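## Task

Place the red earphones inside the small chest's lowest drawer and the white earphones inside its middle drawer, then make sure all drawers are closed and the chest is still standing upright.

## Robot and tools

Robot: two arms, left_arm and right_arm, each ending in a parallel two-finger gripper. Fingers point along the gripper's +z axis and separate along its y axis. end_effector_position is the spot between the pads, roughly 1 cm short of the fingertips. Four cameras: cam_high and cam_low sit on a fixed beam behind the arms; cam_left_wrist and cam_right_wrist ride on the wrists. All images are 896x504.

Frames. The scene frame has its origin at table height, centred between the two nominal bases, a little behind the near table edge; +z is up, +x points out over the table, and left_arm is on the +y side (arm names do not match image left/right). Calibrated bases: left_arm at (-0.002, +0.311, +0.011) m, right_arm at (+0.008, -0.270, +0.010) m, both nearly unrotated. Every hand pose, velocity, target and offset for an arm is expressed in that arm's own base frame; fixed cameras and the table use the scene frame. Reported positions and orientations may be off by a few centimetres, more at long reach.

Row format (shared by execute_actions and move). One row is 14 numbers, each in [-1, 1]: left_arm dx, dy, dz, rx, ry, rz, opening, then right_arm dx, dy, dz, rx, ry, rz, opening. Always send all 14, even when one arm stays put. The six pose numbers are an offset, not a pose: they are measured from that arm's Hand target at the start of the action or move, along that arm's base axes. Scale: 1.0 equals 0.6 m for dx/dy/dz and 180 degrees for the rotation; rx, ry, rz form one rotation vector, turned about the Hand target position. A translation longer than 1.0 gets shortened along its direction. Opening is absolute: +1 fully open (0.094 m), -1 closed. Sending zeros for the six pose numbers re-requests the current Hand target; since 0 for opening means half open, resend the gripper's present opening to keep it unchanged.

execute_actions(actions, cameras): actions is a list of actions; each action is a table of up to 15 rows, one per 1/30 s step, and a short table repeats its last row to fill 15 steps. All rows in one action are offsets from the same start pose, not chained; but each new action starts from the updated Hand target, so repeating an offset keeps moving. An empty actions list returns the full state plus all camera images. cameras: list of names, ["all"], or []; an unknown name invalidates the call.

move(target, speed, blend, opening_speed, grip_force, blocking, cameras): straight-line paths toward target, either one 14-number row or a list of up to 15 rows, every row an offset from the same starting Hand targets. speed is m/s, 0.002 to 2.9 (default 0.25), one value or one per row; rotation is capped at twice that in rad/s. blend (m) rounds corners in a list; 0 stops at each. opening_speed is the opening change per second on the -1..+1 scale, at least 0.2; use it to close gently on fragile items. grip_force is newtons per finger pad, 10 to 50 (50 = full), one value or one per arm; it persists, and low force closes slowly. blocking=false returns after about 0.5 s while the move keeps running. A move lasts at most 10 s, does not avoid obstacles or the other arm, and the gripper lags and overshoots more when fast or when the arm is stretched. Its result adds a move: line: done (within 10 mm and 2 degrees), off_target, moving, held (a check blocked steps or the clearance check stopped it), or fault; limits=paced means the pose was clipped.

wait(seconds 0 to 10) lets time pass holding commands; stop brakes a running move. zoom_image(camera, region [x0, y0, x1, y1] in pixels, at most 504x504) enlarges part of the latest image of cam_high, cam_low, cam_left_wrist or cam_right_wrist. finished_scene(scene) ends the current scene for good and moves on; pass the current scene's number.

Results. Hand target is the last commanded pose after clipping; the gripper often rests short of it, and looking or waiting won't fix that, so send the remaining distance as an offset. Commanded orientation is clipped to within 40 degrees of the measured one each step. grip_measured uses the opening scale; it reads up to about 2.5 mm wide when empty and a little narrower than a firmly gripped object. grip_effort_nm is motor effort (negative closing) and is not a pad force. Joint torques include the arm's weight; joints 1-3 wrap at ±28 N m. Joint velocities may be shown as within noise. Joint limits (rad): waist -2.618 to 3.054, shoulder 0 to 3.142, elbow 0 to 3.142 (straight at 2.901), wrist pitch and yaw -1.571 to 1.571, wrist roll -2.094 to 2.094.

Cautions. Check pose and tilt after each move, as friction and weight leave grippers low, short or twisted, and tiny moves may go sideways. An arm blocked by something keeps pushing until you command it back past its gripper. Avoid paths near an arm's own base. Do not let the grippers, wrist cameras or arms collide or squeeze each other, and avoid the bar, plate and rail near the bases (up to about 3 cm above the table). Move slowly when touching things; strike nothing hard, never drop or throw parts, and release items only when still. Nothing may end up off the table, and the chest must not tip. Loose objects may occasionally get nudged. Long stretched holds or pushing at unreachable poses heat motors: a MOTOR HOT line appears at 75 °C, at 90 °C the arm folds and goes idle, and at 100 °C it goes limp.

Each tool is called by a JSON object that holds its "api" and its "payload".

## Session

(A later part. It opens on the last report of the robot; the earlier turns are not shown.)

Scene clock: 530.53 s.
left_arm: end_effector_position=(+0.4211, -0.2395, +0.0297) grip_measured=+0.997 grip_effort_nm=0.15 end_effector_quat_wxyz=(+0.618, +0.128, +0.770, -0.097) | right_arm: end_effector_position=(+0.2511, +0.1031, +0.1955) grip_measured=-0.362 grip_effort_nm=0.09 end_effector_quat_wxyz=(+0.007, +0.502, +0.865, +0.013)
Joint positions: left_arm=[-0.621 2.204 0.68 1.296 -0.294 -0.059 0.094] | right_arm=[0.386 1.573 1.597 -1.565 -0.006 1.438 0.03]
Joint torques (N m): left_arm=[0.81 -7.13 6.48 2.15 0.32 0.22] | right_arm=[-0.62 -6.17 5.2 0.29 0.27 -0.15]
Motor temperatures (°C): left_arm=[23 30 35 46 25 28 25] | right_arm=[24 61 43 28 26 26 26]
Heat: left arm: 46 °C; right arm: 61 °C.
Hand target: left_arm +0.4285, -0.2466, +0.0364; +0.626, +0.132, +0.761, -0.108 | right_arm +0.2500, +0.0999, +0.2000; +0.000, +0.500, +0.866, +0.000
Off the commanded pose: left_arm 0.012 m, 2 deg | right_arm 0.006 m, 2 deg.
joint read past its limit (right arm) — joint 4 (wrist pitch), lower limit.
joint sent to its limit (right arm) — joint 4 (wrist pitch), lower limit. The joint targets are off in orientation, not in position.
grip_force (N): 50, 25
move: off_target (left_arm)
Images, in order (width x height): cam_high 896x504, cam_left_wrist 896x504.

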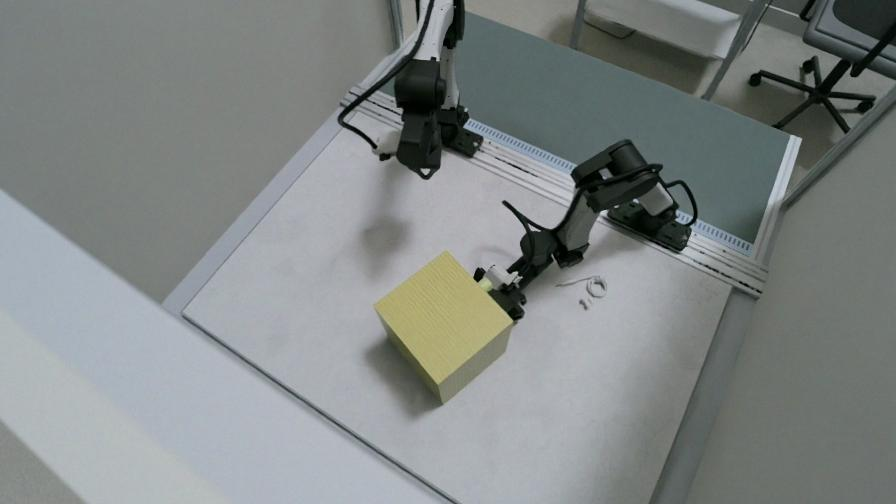

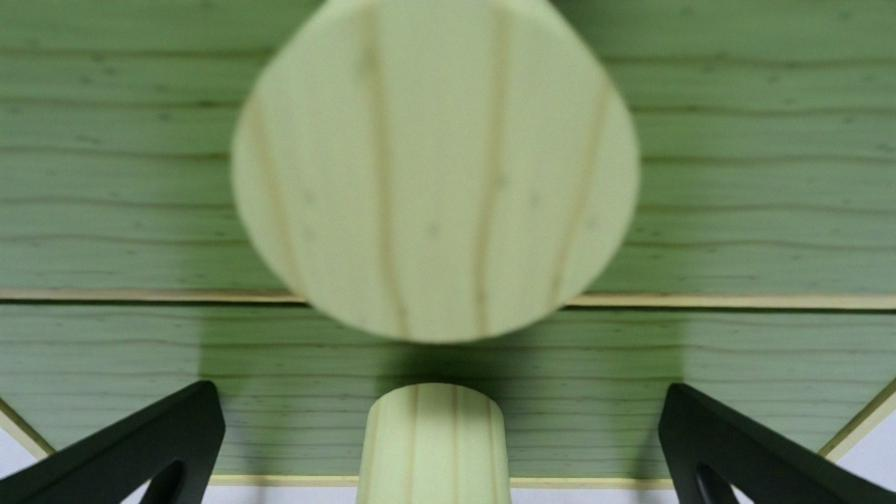

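{"api": "move", "payload": {"target": [[-0.1042, 0.0343, 0.006, 0, 0, 0, 1, 0, -0.083, -0.083, 0, 0, 0, -0.36], [-0.1042, 0.0343, 0.1143, 0, 0, 0, 1, 0, -0.083, -0.083, 0, 0, 0, -0.36], [-0.0163, 0.0065, 0.1143, 0, 0, 0, 1, 0, -0.083, -0.083, 0, 0, 0, -0.36], [-0.0163, 0.0065, 0.1143, 0, 0, 0, -0.6, 0, -0.083, -0.083, 0, 0, 0, -0.36], [-0.2447, 0.0868, 0.1127, 0, 0, 0, -0.6, 0, -0.083, -0.083, 0, 0, 0, -0.36], [-0.2447, 0.0868, 0.1127, 0, 0, 0, 1, 0, -0.083, -0.083, 0, 0, 0, -0.36]], "speed": [0.15, 0.15, 0.12, 0.12, 0.12, 0.12], "blend": [0.02, 0.02, 0, 0, 0, 0], "cameras": ["cam_left_wrist", "cam_high", "cam_low"]}}

Scene clock: 558.90 s.
left_arm: end_effector_position=(+0.2827, -0.1927, +0.0969) grip_measured=+0.997 grip_effort_nm=0.16 end_effector_quat_wxyz=(+0.618, +0.134, +0.768, -0.102) | right_arm: end_effector_position=(+0.2481, +0.0527, +0.1465) grip_measured=-0.362 grip_effort_nm=0.09 end_effector_quat_wxyz=(-0.013, +0.501, +0.865, -0.008)
Joint positions: left_arm=[-0.841 1.481 0.144 1.091 -0.491 -0.109 0.094] | right_arm=[0.205 1.531 1.359 -1.429 -0.006 1.256 0.03]
Joint torques (N m): left_arm=[-0.4 -4.74 4.57 2.21 -0.03 0.16] | right_arm=[-0.73 -6.12 5.33 0.3 0.28 -0.17]
Motor temperatures (°C): left_arm=[23 32 35 51 25 28 25] | right_arm=[24 49 41 28 26 26 26]
Heat: left arm: 51 °C; right arm: 49 °C.
Hand target: left_arm +0.2816, -0.1945, +0.1041; +0.626, +0.132, +0.761, -0.108 | right_arm +0.2500, +0.0502, +0.1502; +0.000, +0.500, +0.866, +0.000
Off the commanded pose: left_arm 0.007 m, 1 deg | right_arm 0.005 m, 2 deg.
grip_force (N): 50, 25
move: done; target 4's new opening was sent with left_arm's hand 0.011 m and 1 deg from that target
Images, in order (width x height): cam_high 896x504, cam_low 896x504, cam_left_wrist 896x504.

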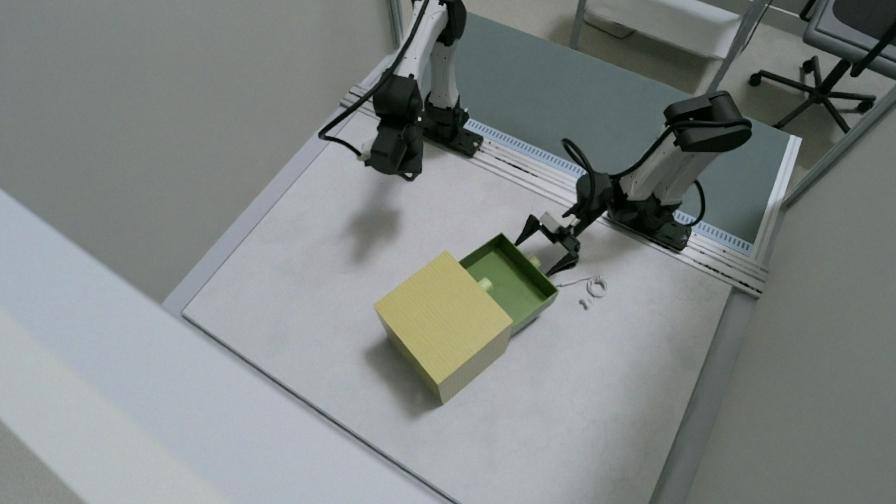

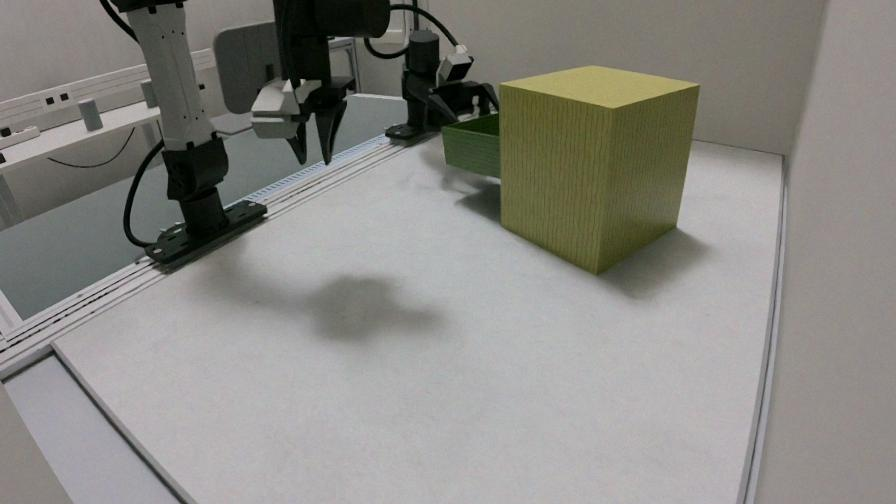

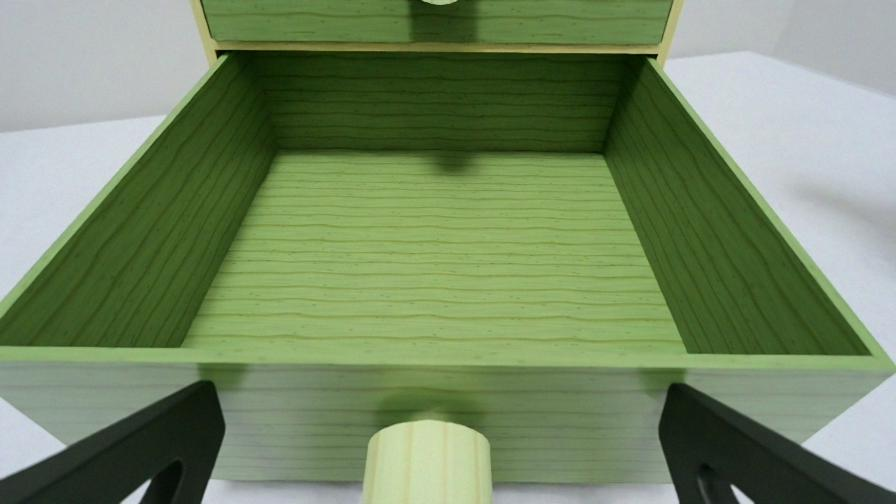

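{"api": "move", "payload": {"target": [[0, 0, 0.15, 0, 0, 0, 1, 0, 0, 0, 0, 0, 0, -0.36], [-0.0693, 0.2913, -0.0068, 0.0748, 0.4337, 0.0914, -0.36, 0, 0, 0, 0, 0, 0, -0.36], [-0.0693, 0.2913, -0.1802, 0.0748, 0.4337, 0.0914, -0.36, 0, 0, 0, 0, 0, 0, -0.36], [-0.0693, 0.2913, -0.1802, 0.0748, 0.4337, 0.0914, -1, 0, 0, 0, 0, 0, 0, -0.36], [-0.0693, 0.2913, 0.0432, 0.0748, 0.4337, 0.0914, -1, 0, 0, 0, 0, 0, 0, -0.36]], "speed": [0.25, 0.45, 0.15, 0.15, 0.15], "blend": [0.02, 0, 0, 0, 0], "grip_force": [30, 25], "cameras": ["cam_left_wrist", "cam_high"]}}

Scene clock: 606.27 s.
left_arm: end_effector_position=(+0.2370, -0.0193, -0.0019) grip_measured=-0.873 grip_effort_nm=-0.61 end_effector_quat_wxyz=(-0.005, -0.003, +1.000, +0.004) | right_arm: end_effector_position=(+0.2481, +0.0527, +0.1465) grip_measured=-0.362 grip_effort_nm=0.09 end_effector_quat_wxyz=(-0.013, +0.501, +0.865, -0.008)
Joint positions: left_arm=[-0.087 1.59 0.802 -0.794 -0.007 -0.092 0.006] | right_arm=[0.205 1.531 1.359 -1.429 -0.006 1.256 0.03]
Joint torques (N m): left_arm=[0.68 -4.25 5.11 0.62 0.16 0.23] | right_arm=[-0.62 -6.05 5.08 0.32 0.28 -0.12]
Motor temperatures (°C): left_arm=[23 30 35 48 25 28 25] | right_arm=[24 44 39 27 26 26 26]
Heat: left arm: 48 °C; right arm: 44 °C.
Hand target: left_arm +0.2400, -0.0197, -0.0040; +0.001, -0.001, +1.000, +0.000 (not the last commanded pose) | right_arm +0.2500, +0.0502, +0.1502; +0.000, +0.500, +0.866, +0.000
Off the commanded pose: left_arm 0.132 m, 1 deg | right_arm 0.005 m, 2 deg.
grip_force (N): 30, 25
move: off_target (left_arm; path cut at 10 s); path passed 4 of 5 targets
Images, in order (width x height): cam_high 896x504, cam_left_wrist 896x504.

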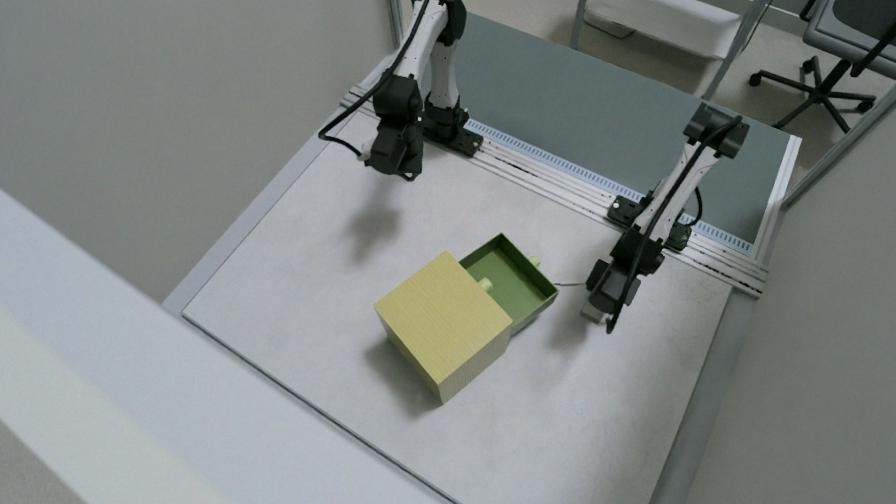

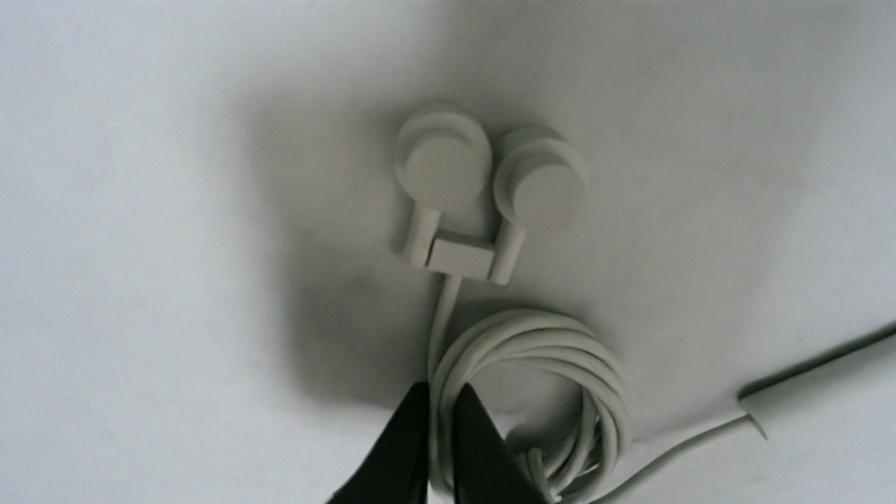

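{"api": "move", "payload": {"target": [[0, 0, 0.34, 0, 0, 0, -1, 0, 0, 0, 0, 0, 0, -0.36], [0.0833, -0.15, 0.4233, 0, 0, 0.1667, -1, 0, 0, 0, 0, 0, 0, -0.36], [0.1717, -0.3262, 0.4067, 0, 0, 0.3333, -1, 0, 0, 0, 0, 0, 0, -0.36], [0.1717, -0.3262, 0.1783, 0, 0, 0.3333, -1, 0, 0, 0, 0, 0, 0, -0.36]], "speed": [0.2, 0.25, 0.25, 0.12], "blend": [0.02, 0.02, 0, 0], "cameras": ["cam_left_wrist", "cam_high"]}}

Scene clock: 633.07 s.
left_arm: end_effector_position=(+0.3413, -0.2113, +0.1026) grip_measured=-0.875 grip_effort_nm=-0.65 end_effector_quat_wxyz=(-0.001, -0.497, +0.868, +0.009) | right_arm: end_effector_position=(+0.2481, +0.0527, +0.1465) grip_measured=-0.362 grip_effort_nm=0.09 end_effector_quat_wxyz=(-0.013, +0.501, +0.865, -0.008)
Joint positions: left_arm=[-0.557 2.101 1.898 -1.385 -0.007 -1.597 0.006] | right_arm=[0.205 1.531 1.359 -1.429 -0.006 1.256 0.03]
Joint torques (N m): left_arm=[-0.05 -9.2 5.96 0.54 0.1 -0.02] | right_arm=[-0.62 -6.11 5.33 0.28 0.24 -0.11]
Motor temperatures (°C): left_arm=[23 29 34 43 25 28 25] | right_arm=[24 43 39 27 26 26 26]
Heat: left arm: 43 °C; right arm: 43 °C.
Hand target: left_arm +0.3430, -0.2155, +0.1030; +0.001, -0.500, +0.866, +0.000 | right_arm +0.2500, +0.0502, +0.1502; +0.000, +0.500, +0.866, +0.000
Off the commanded pose: left_arm 0.005 m, 1 deg | right_arm 0.005 m, 2 deg.
grip_force (N): 30, 25
move: done
Images, in order (width x height): cam_high 896x504, cam_left_wrist 896x504.

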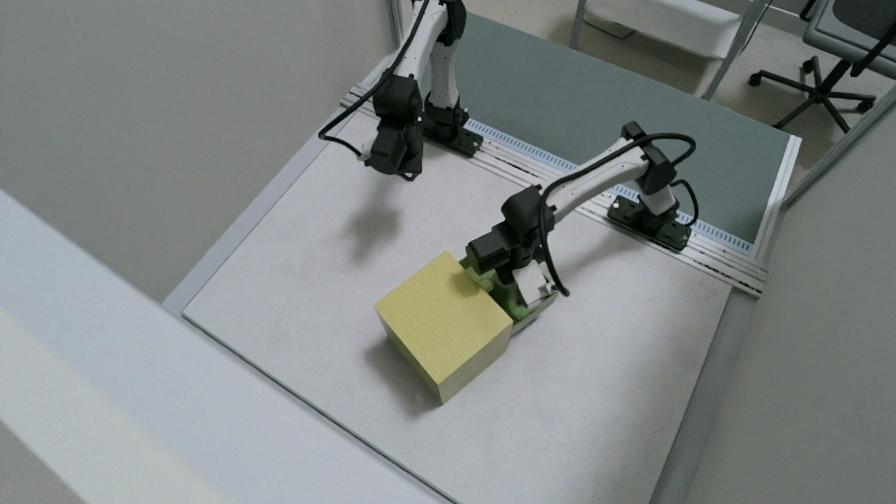

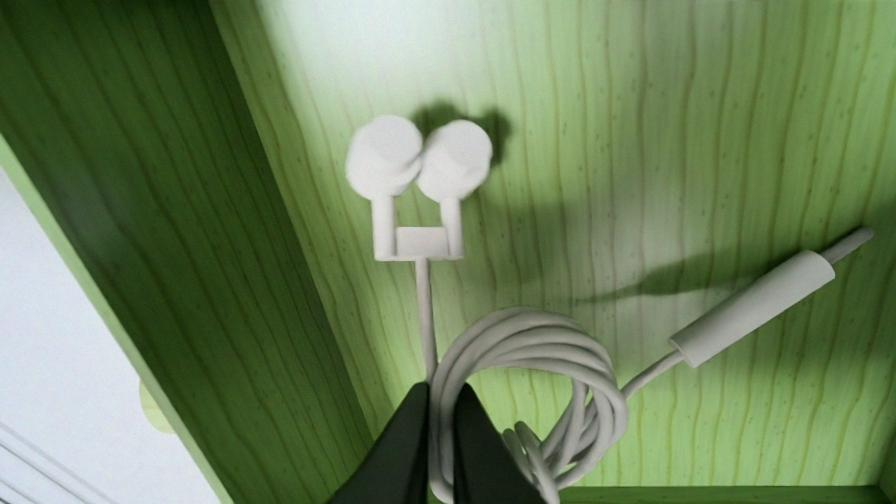

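{"api": "move", "payload": {"target": [[0, 0, -0.02, 0, 0, 0, -1, 0, 0, 0, 0, 0, 0, -0.36], [0, 0, -0.02, 0, 0, 0, -0.36, 0, 0, 0, 0, 0, 0, -0.36], [0, 0, 0.1783, 0, 0, 0, 1, 0, 0, 0, 0, 0, 0, -0.36], [-0.117, 0.0393, 0.1617, 0.1624, -0.4411, -0.3662, 1, 0, 0, 0, 0, 0, 0, -0.36], [-0.117, 0.0393, -0.0017, 0.1624, -0.4411, -0.3662, 1, 0, 0, 0, 0, 0, 0, -0.36]], "speed": [0.05, 0.05, 0.09, 0.5, 0.18], "blend": [0, 0, 0, 0.02, 0], "grip_force": [50, 25], "cameras": ["cam_left_wrist", "cam_high"]}}

Scene clock: 654.83 s.
left_arm: end_effector_position=(+0.2724, -0.1915, +0.0987) grip_measured=+0.997 grip_effort_nm=0.15 end_effector_quat_wxyz=(+0.620, +0.132, +0.767, -0.102) | right_arm: end_effector_position=(+0.2481, +0.0527, +0.1465) grip_measured=-0.362 grip_effort_nm=0.09 end_effector_quat_wxyz=(-0.013, +0.501, +0.865, -0.008)
Joint positions: left_arm=[-0.883 1.433 0.119 1.068 -0.536 -0.121 0.094] | right_arm=[0.205 1.531 1.359 -1.429 -0.006 1.256 0.03]
Joint torques (N m): left_arm=[0.84 -2.52 4.36 2.39 0.11 0.19] | right_arm=[-0.73 -6 5.27 0.31 0.27 -0.14]
Heat: left arm: 42 °C; right arm: 42 °C.
Hand target: left_arm +0.2729, -0.1919, +0.1020; +0.626, +0.132, +0.761, -0.108 | right_arm +0.2500, +0.0502, +0.1502; +0.000, +0.500, +0.866, +0.000
Off the commanded pose: left_arm 0.003 m, 1 deg | right_arm 0.005 m, 2 deg.
grip_force (N): 50, 25
move: done; target 3's new opening was sent with left_arm's hand 0.017 m and 8 deg from that target
Images, in order (width x height): cam_high 896x504, cam_left_wrist 896x504.

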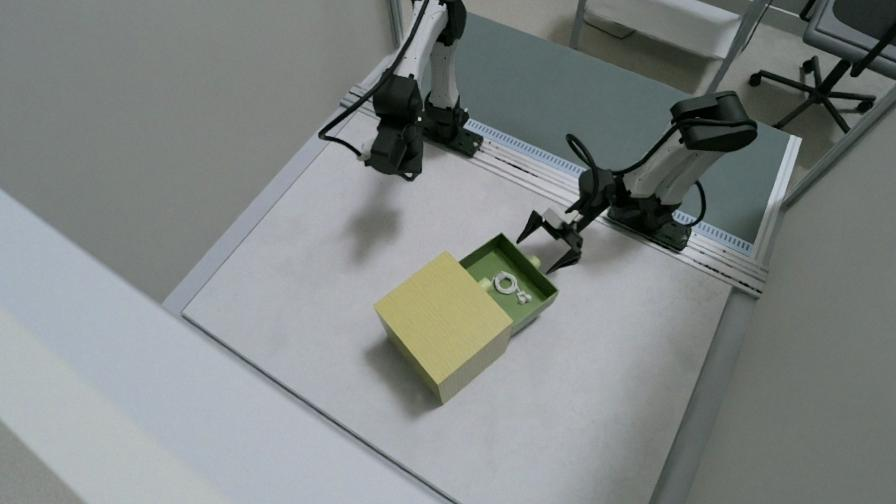

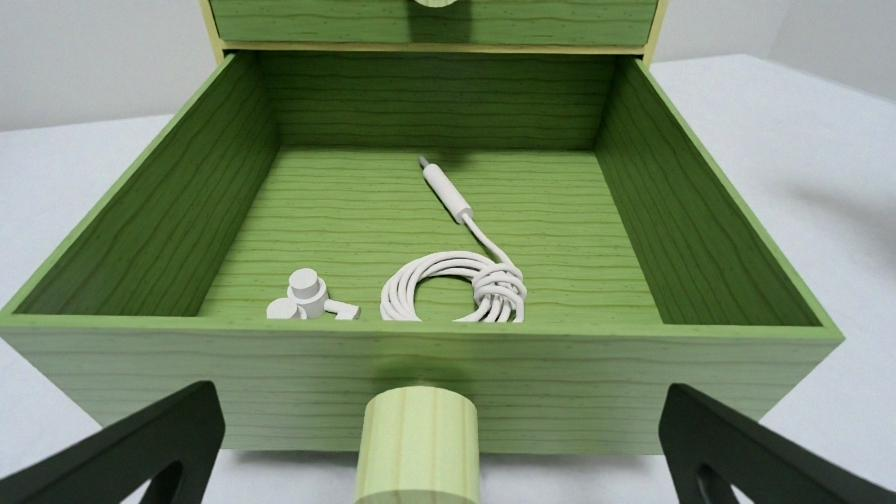

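{"api": "move", "payload": {"target": [[0.217, -0.076, 0.0033, 0, 0, 0, 1, 0, 0, 0, 0, 0, 0, -0.36], [0.2593, -0.0912, 0.0033, 0, 0, 0, 1, 0, 0, 0, 0, 0, 0, -0.36], [0.06, -0.02, 0.06, 0, 0, 0, 1, 0, 0, 0, 0, 0, 0, -0.36]], "speed": [0.12, 0.07, 0.18], "blend": [0.01, 0, 0], "cameras": ["cam_left_wrist", "cam_high", "cam_low"]}}

Scene clock: 665.57 s.
left_arm: end_effector_position=(+0.3109, -0.2033, +0.1337) grip_measured=+0.997 grip_effort_nm=0.15 end_effector_quat_wxyz=(+0.623, +0.136, +0.764, -0.102) | right_arm: end_effector_position=(+0.2481, +0.0527, +0.1465) grip_measured=-0.362 grip_effort_nm=0.09 end_effector_quat_wxyz=(-0.013, +0.501, +0.865, -0.008)
Joint positions: left_arm=[-0.773 1.373 0.3 0.848 -0.424 -0.081 0.094] | right_arm=[0.205 1.531 1.359 -1.429 -0.006 1.256 0.03]
Joint torques (N m): left_arm=[-0.38 -4.75 5.67 2.12 -0.05 0.03] | right_arm=[-0.55 -5.93 5.24 0.29 0.21 -0.18]
Heat: left arm: 45 °C; right arm: 42 °C.
Hand target: left_arm +0.3088, -0.2039, +0.1380; +0.626, +0.132, +0.761, -0.108 | right_arm +0.2500, +0.0502, +0.1502; +0.000, +0.500, +0.866, +0.000
Off the commanded pose: left_arm 0.005 m, 1 deg | right_arm 0.005 m, 2 deg.
grip_force (N): 50, 25
move: done
Images, in order (width x height): cam_high 896x504, cam_low 896x504, cam_left_wrist 896x504.

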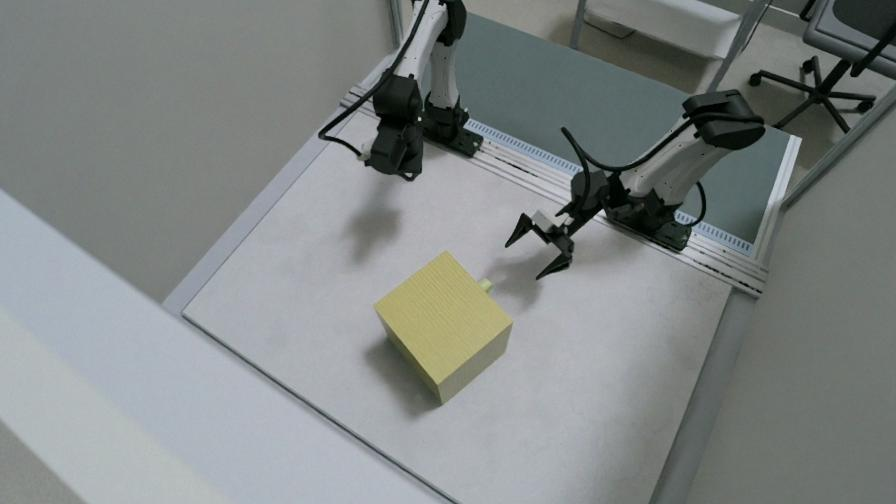

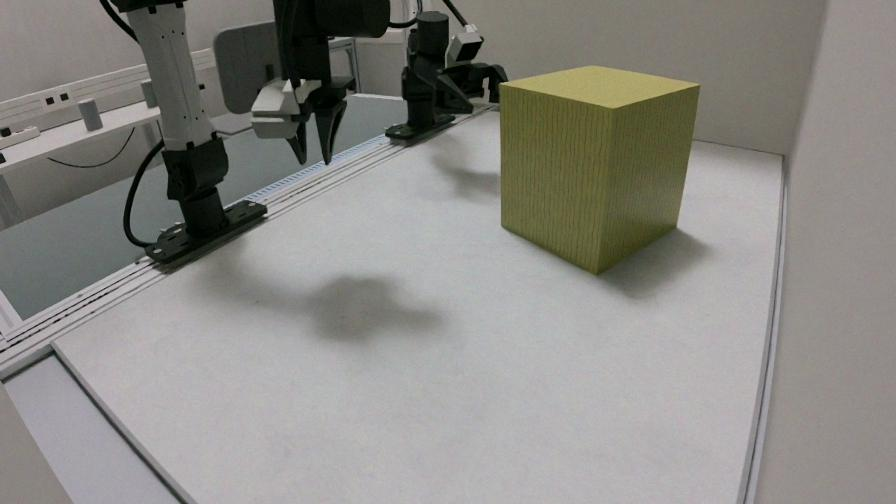

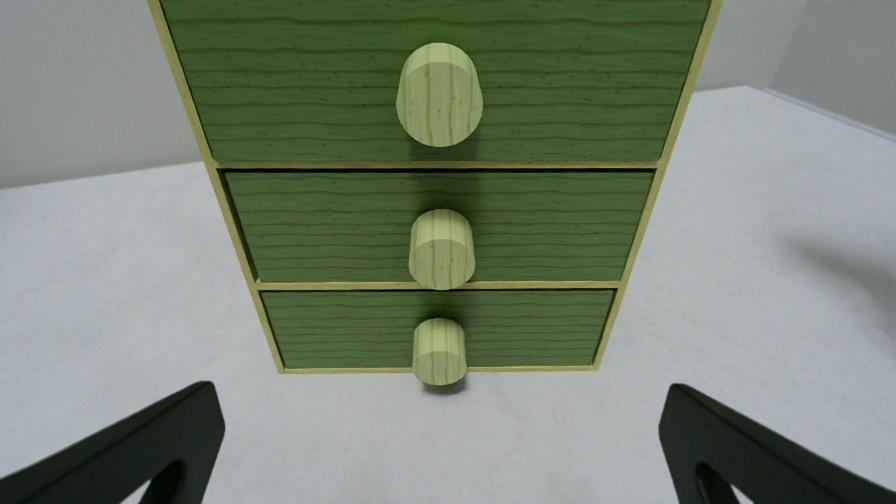

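{"api": "zoom_image", "payload": {"camera": "cam_left_wrist", "region": [190, 130, 690, 400]}}

Scaled by 1.008 from the camera's 896x504 image, which has a finer 1280x720 frame.

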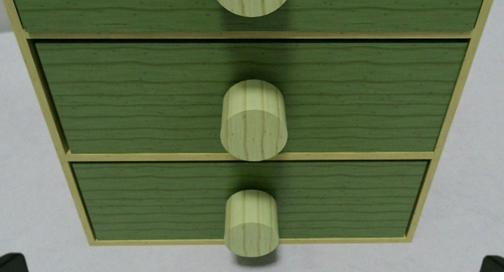

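{"api": "finished_scene", "payload": {"scene": 1}}

The scene is finished: the task was done.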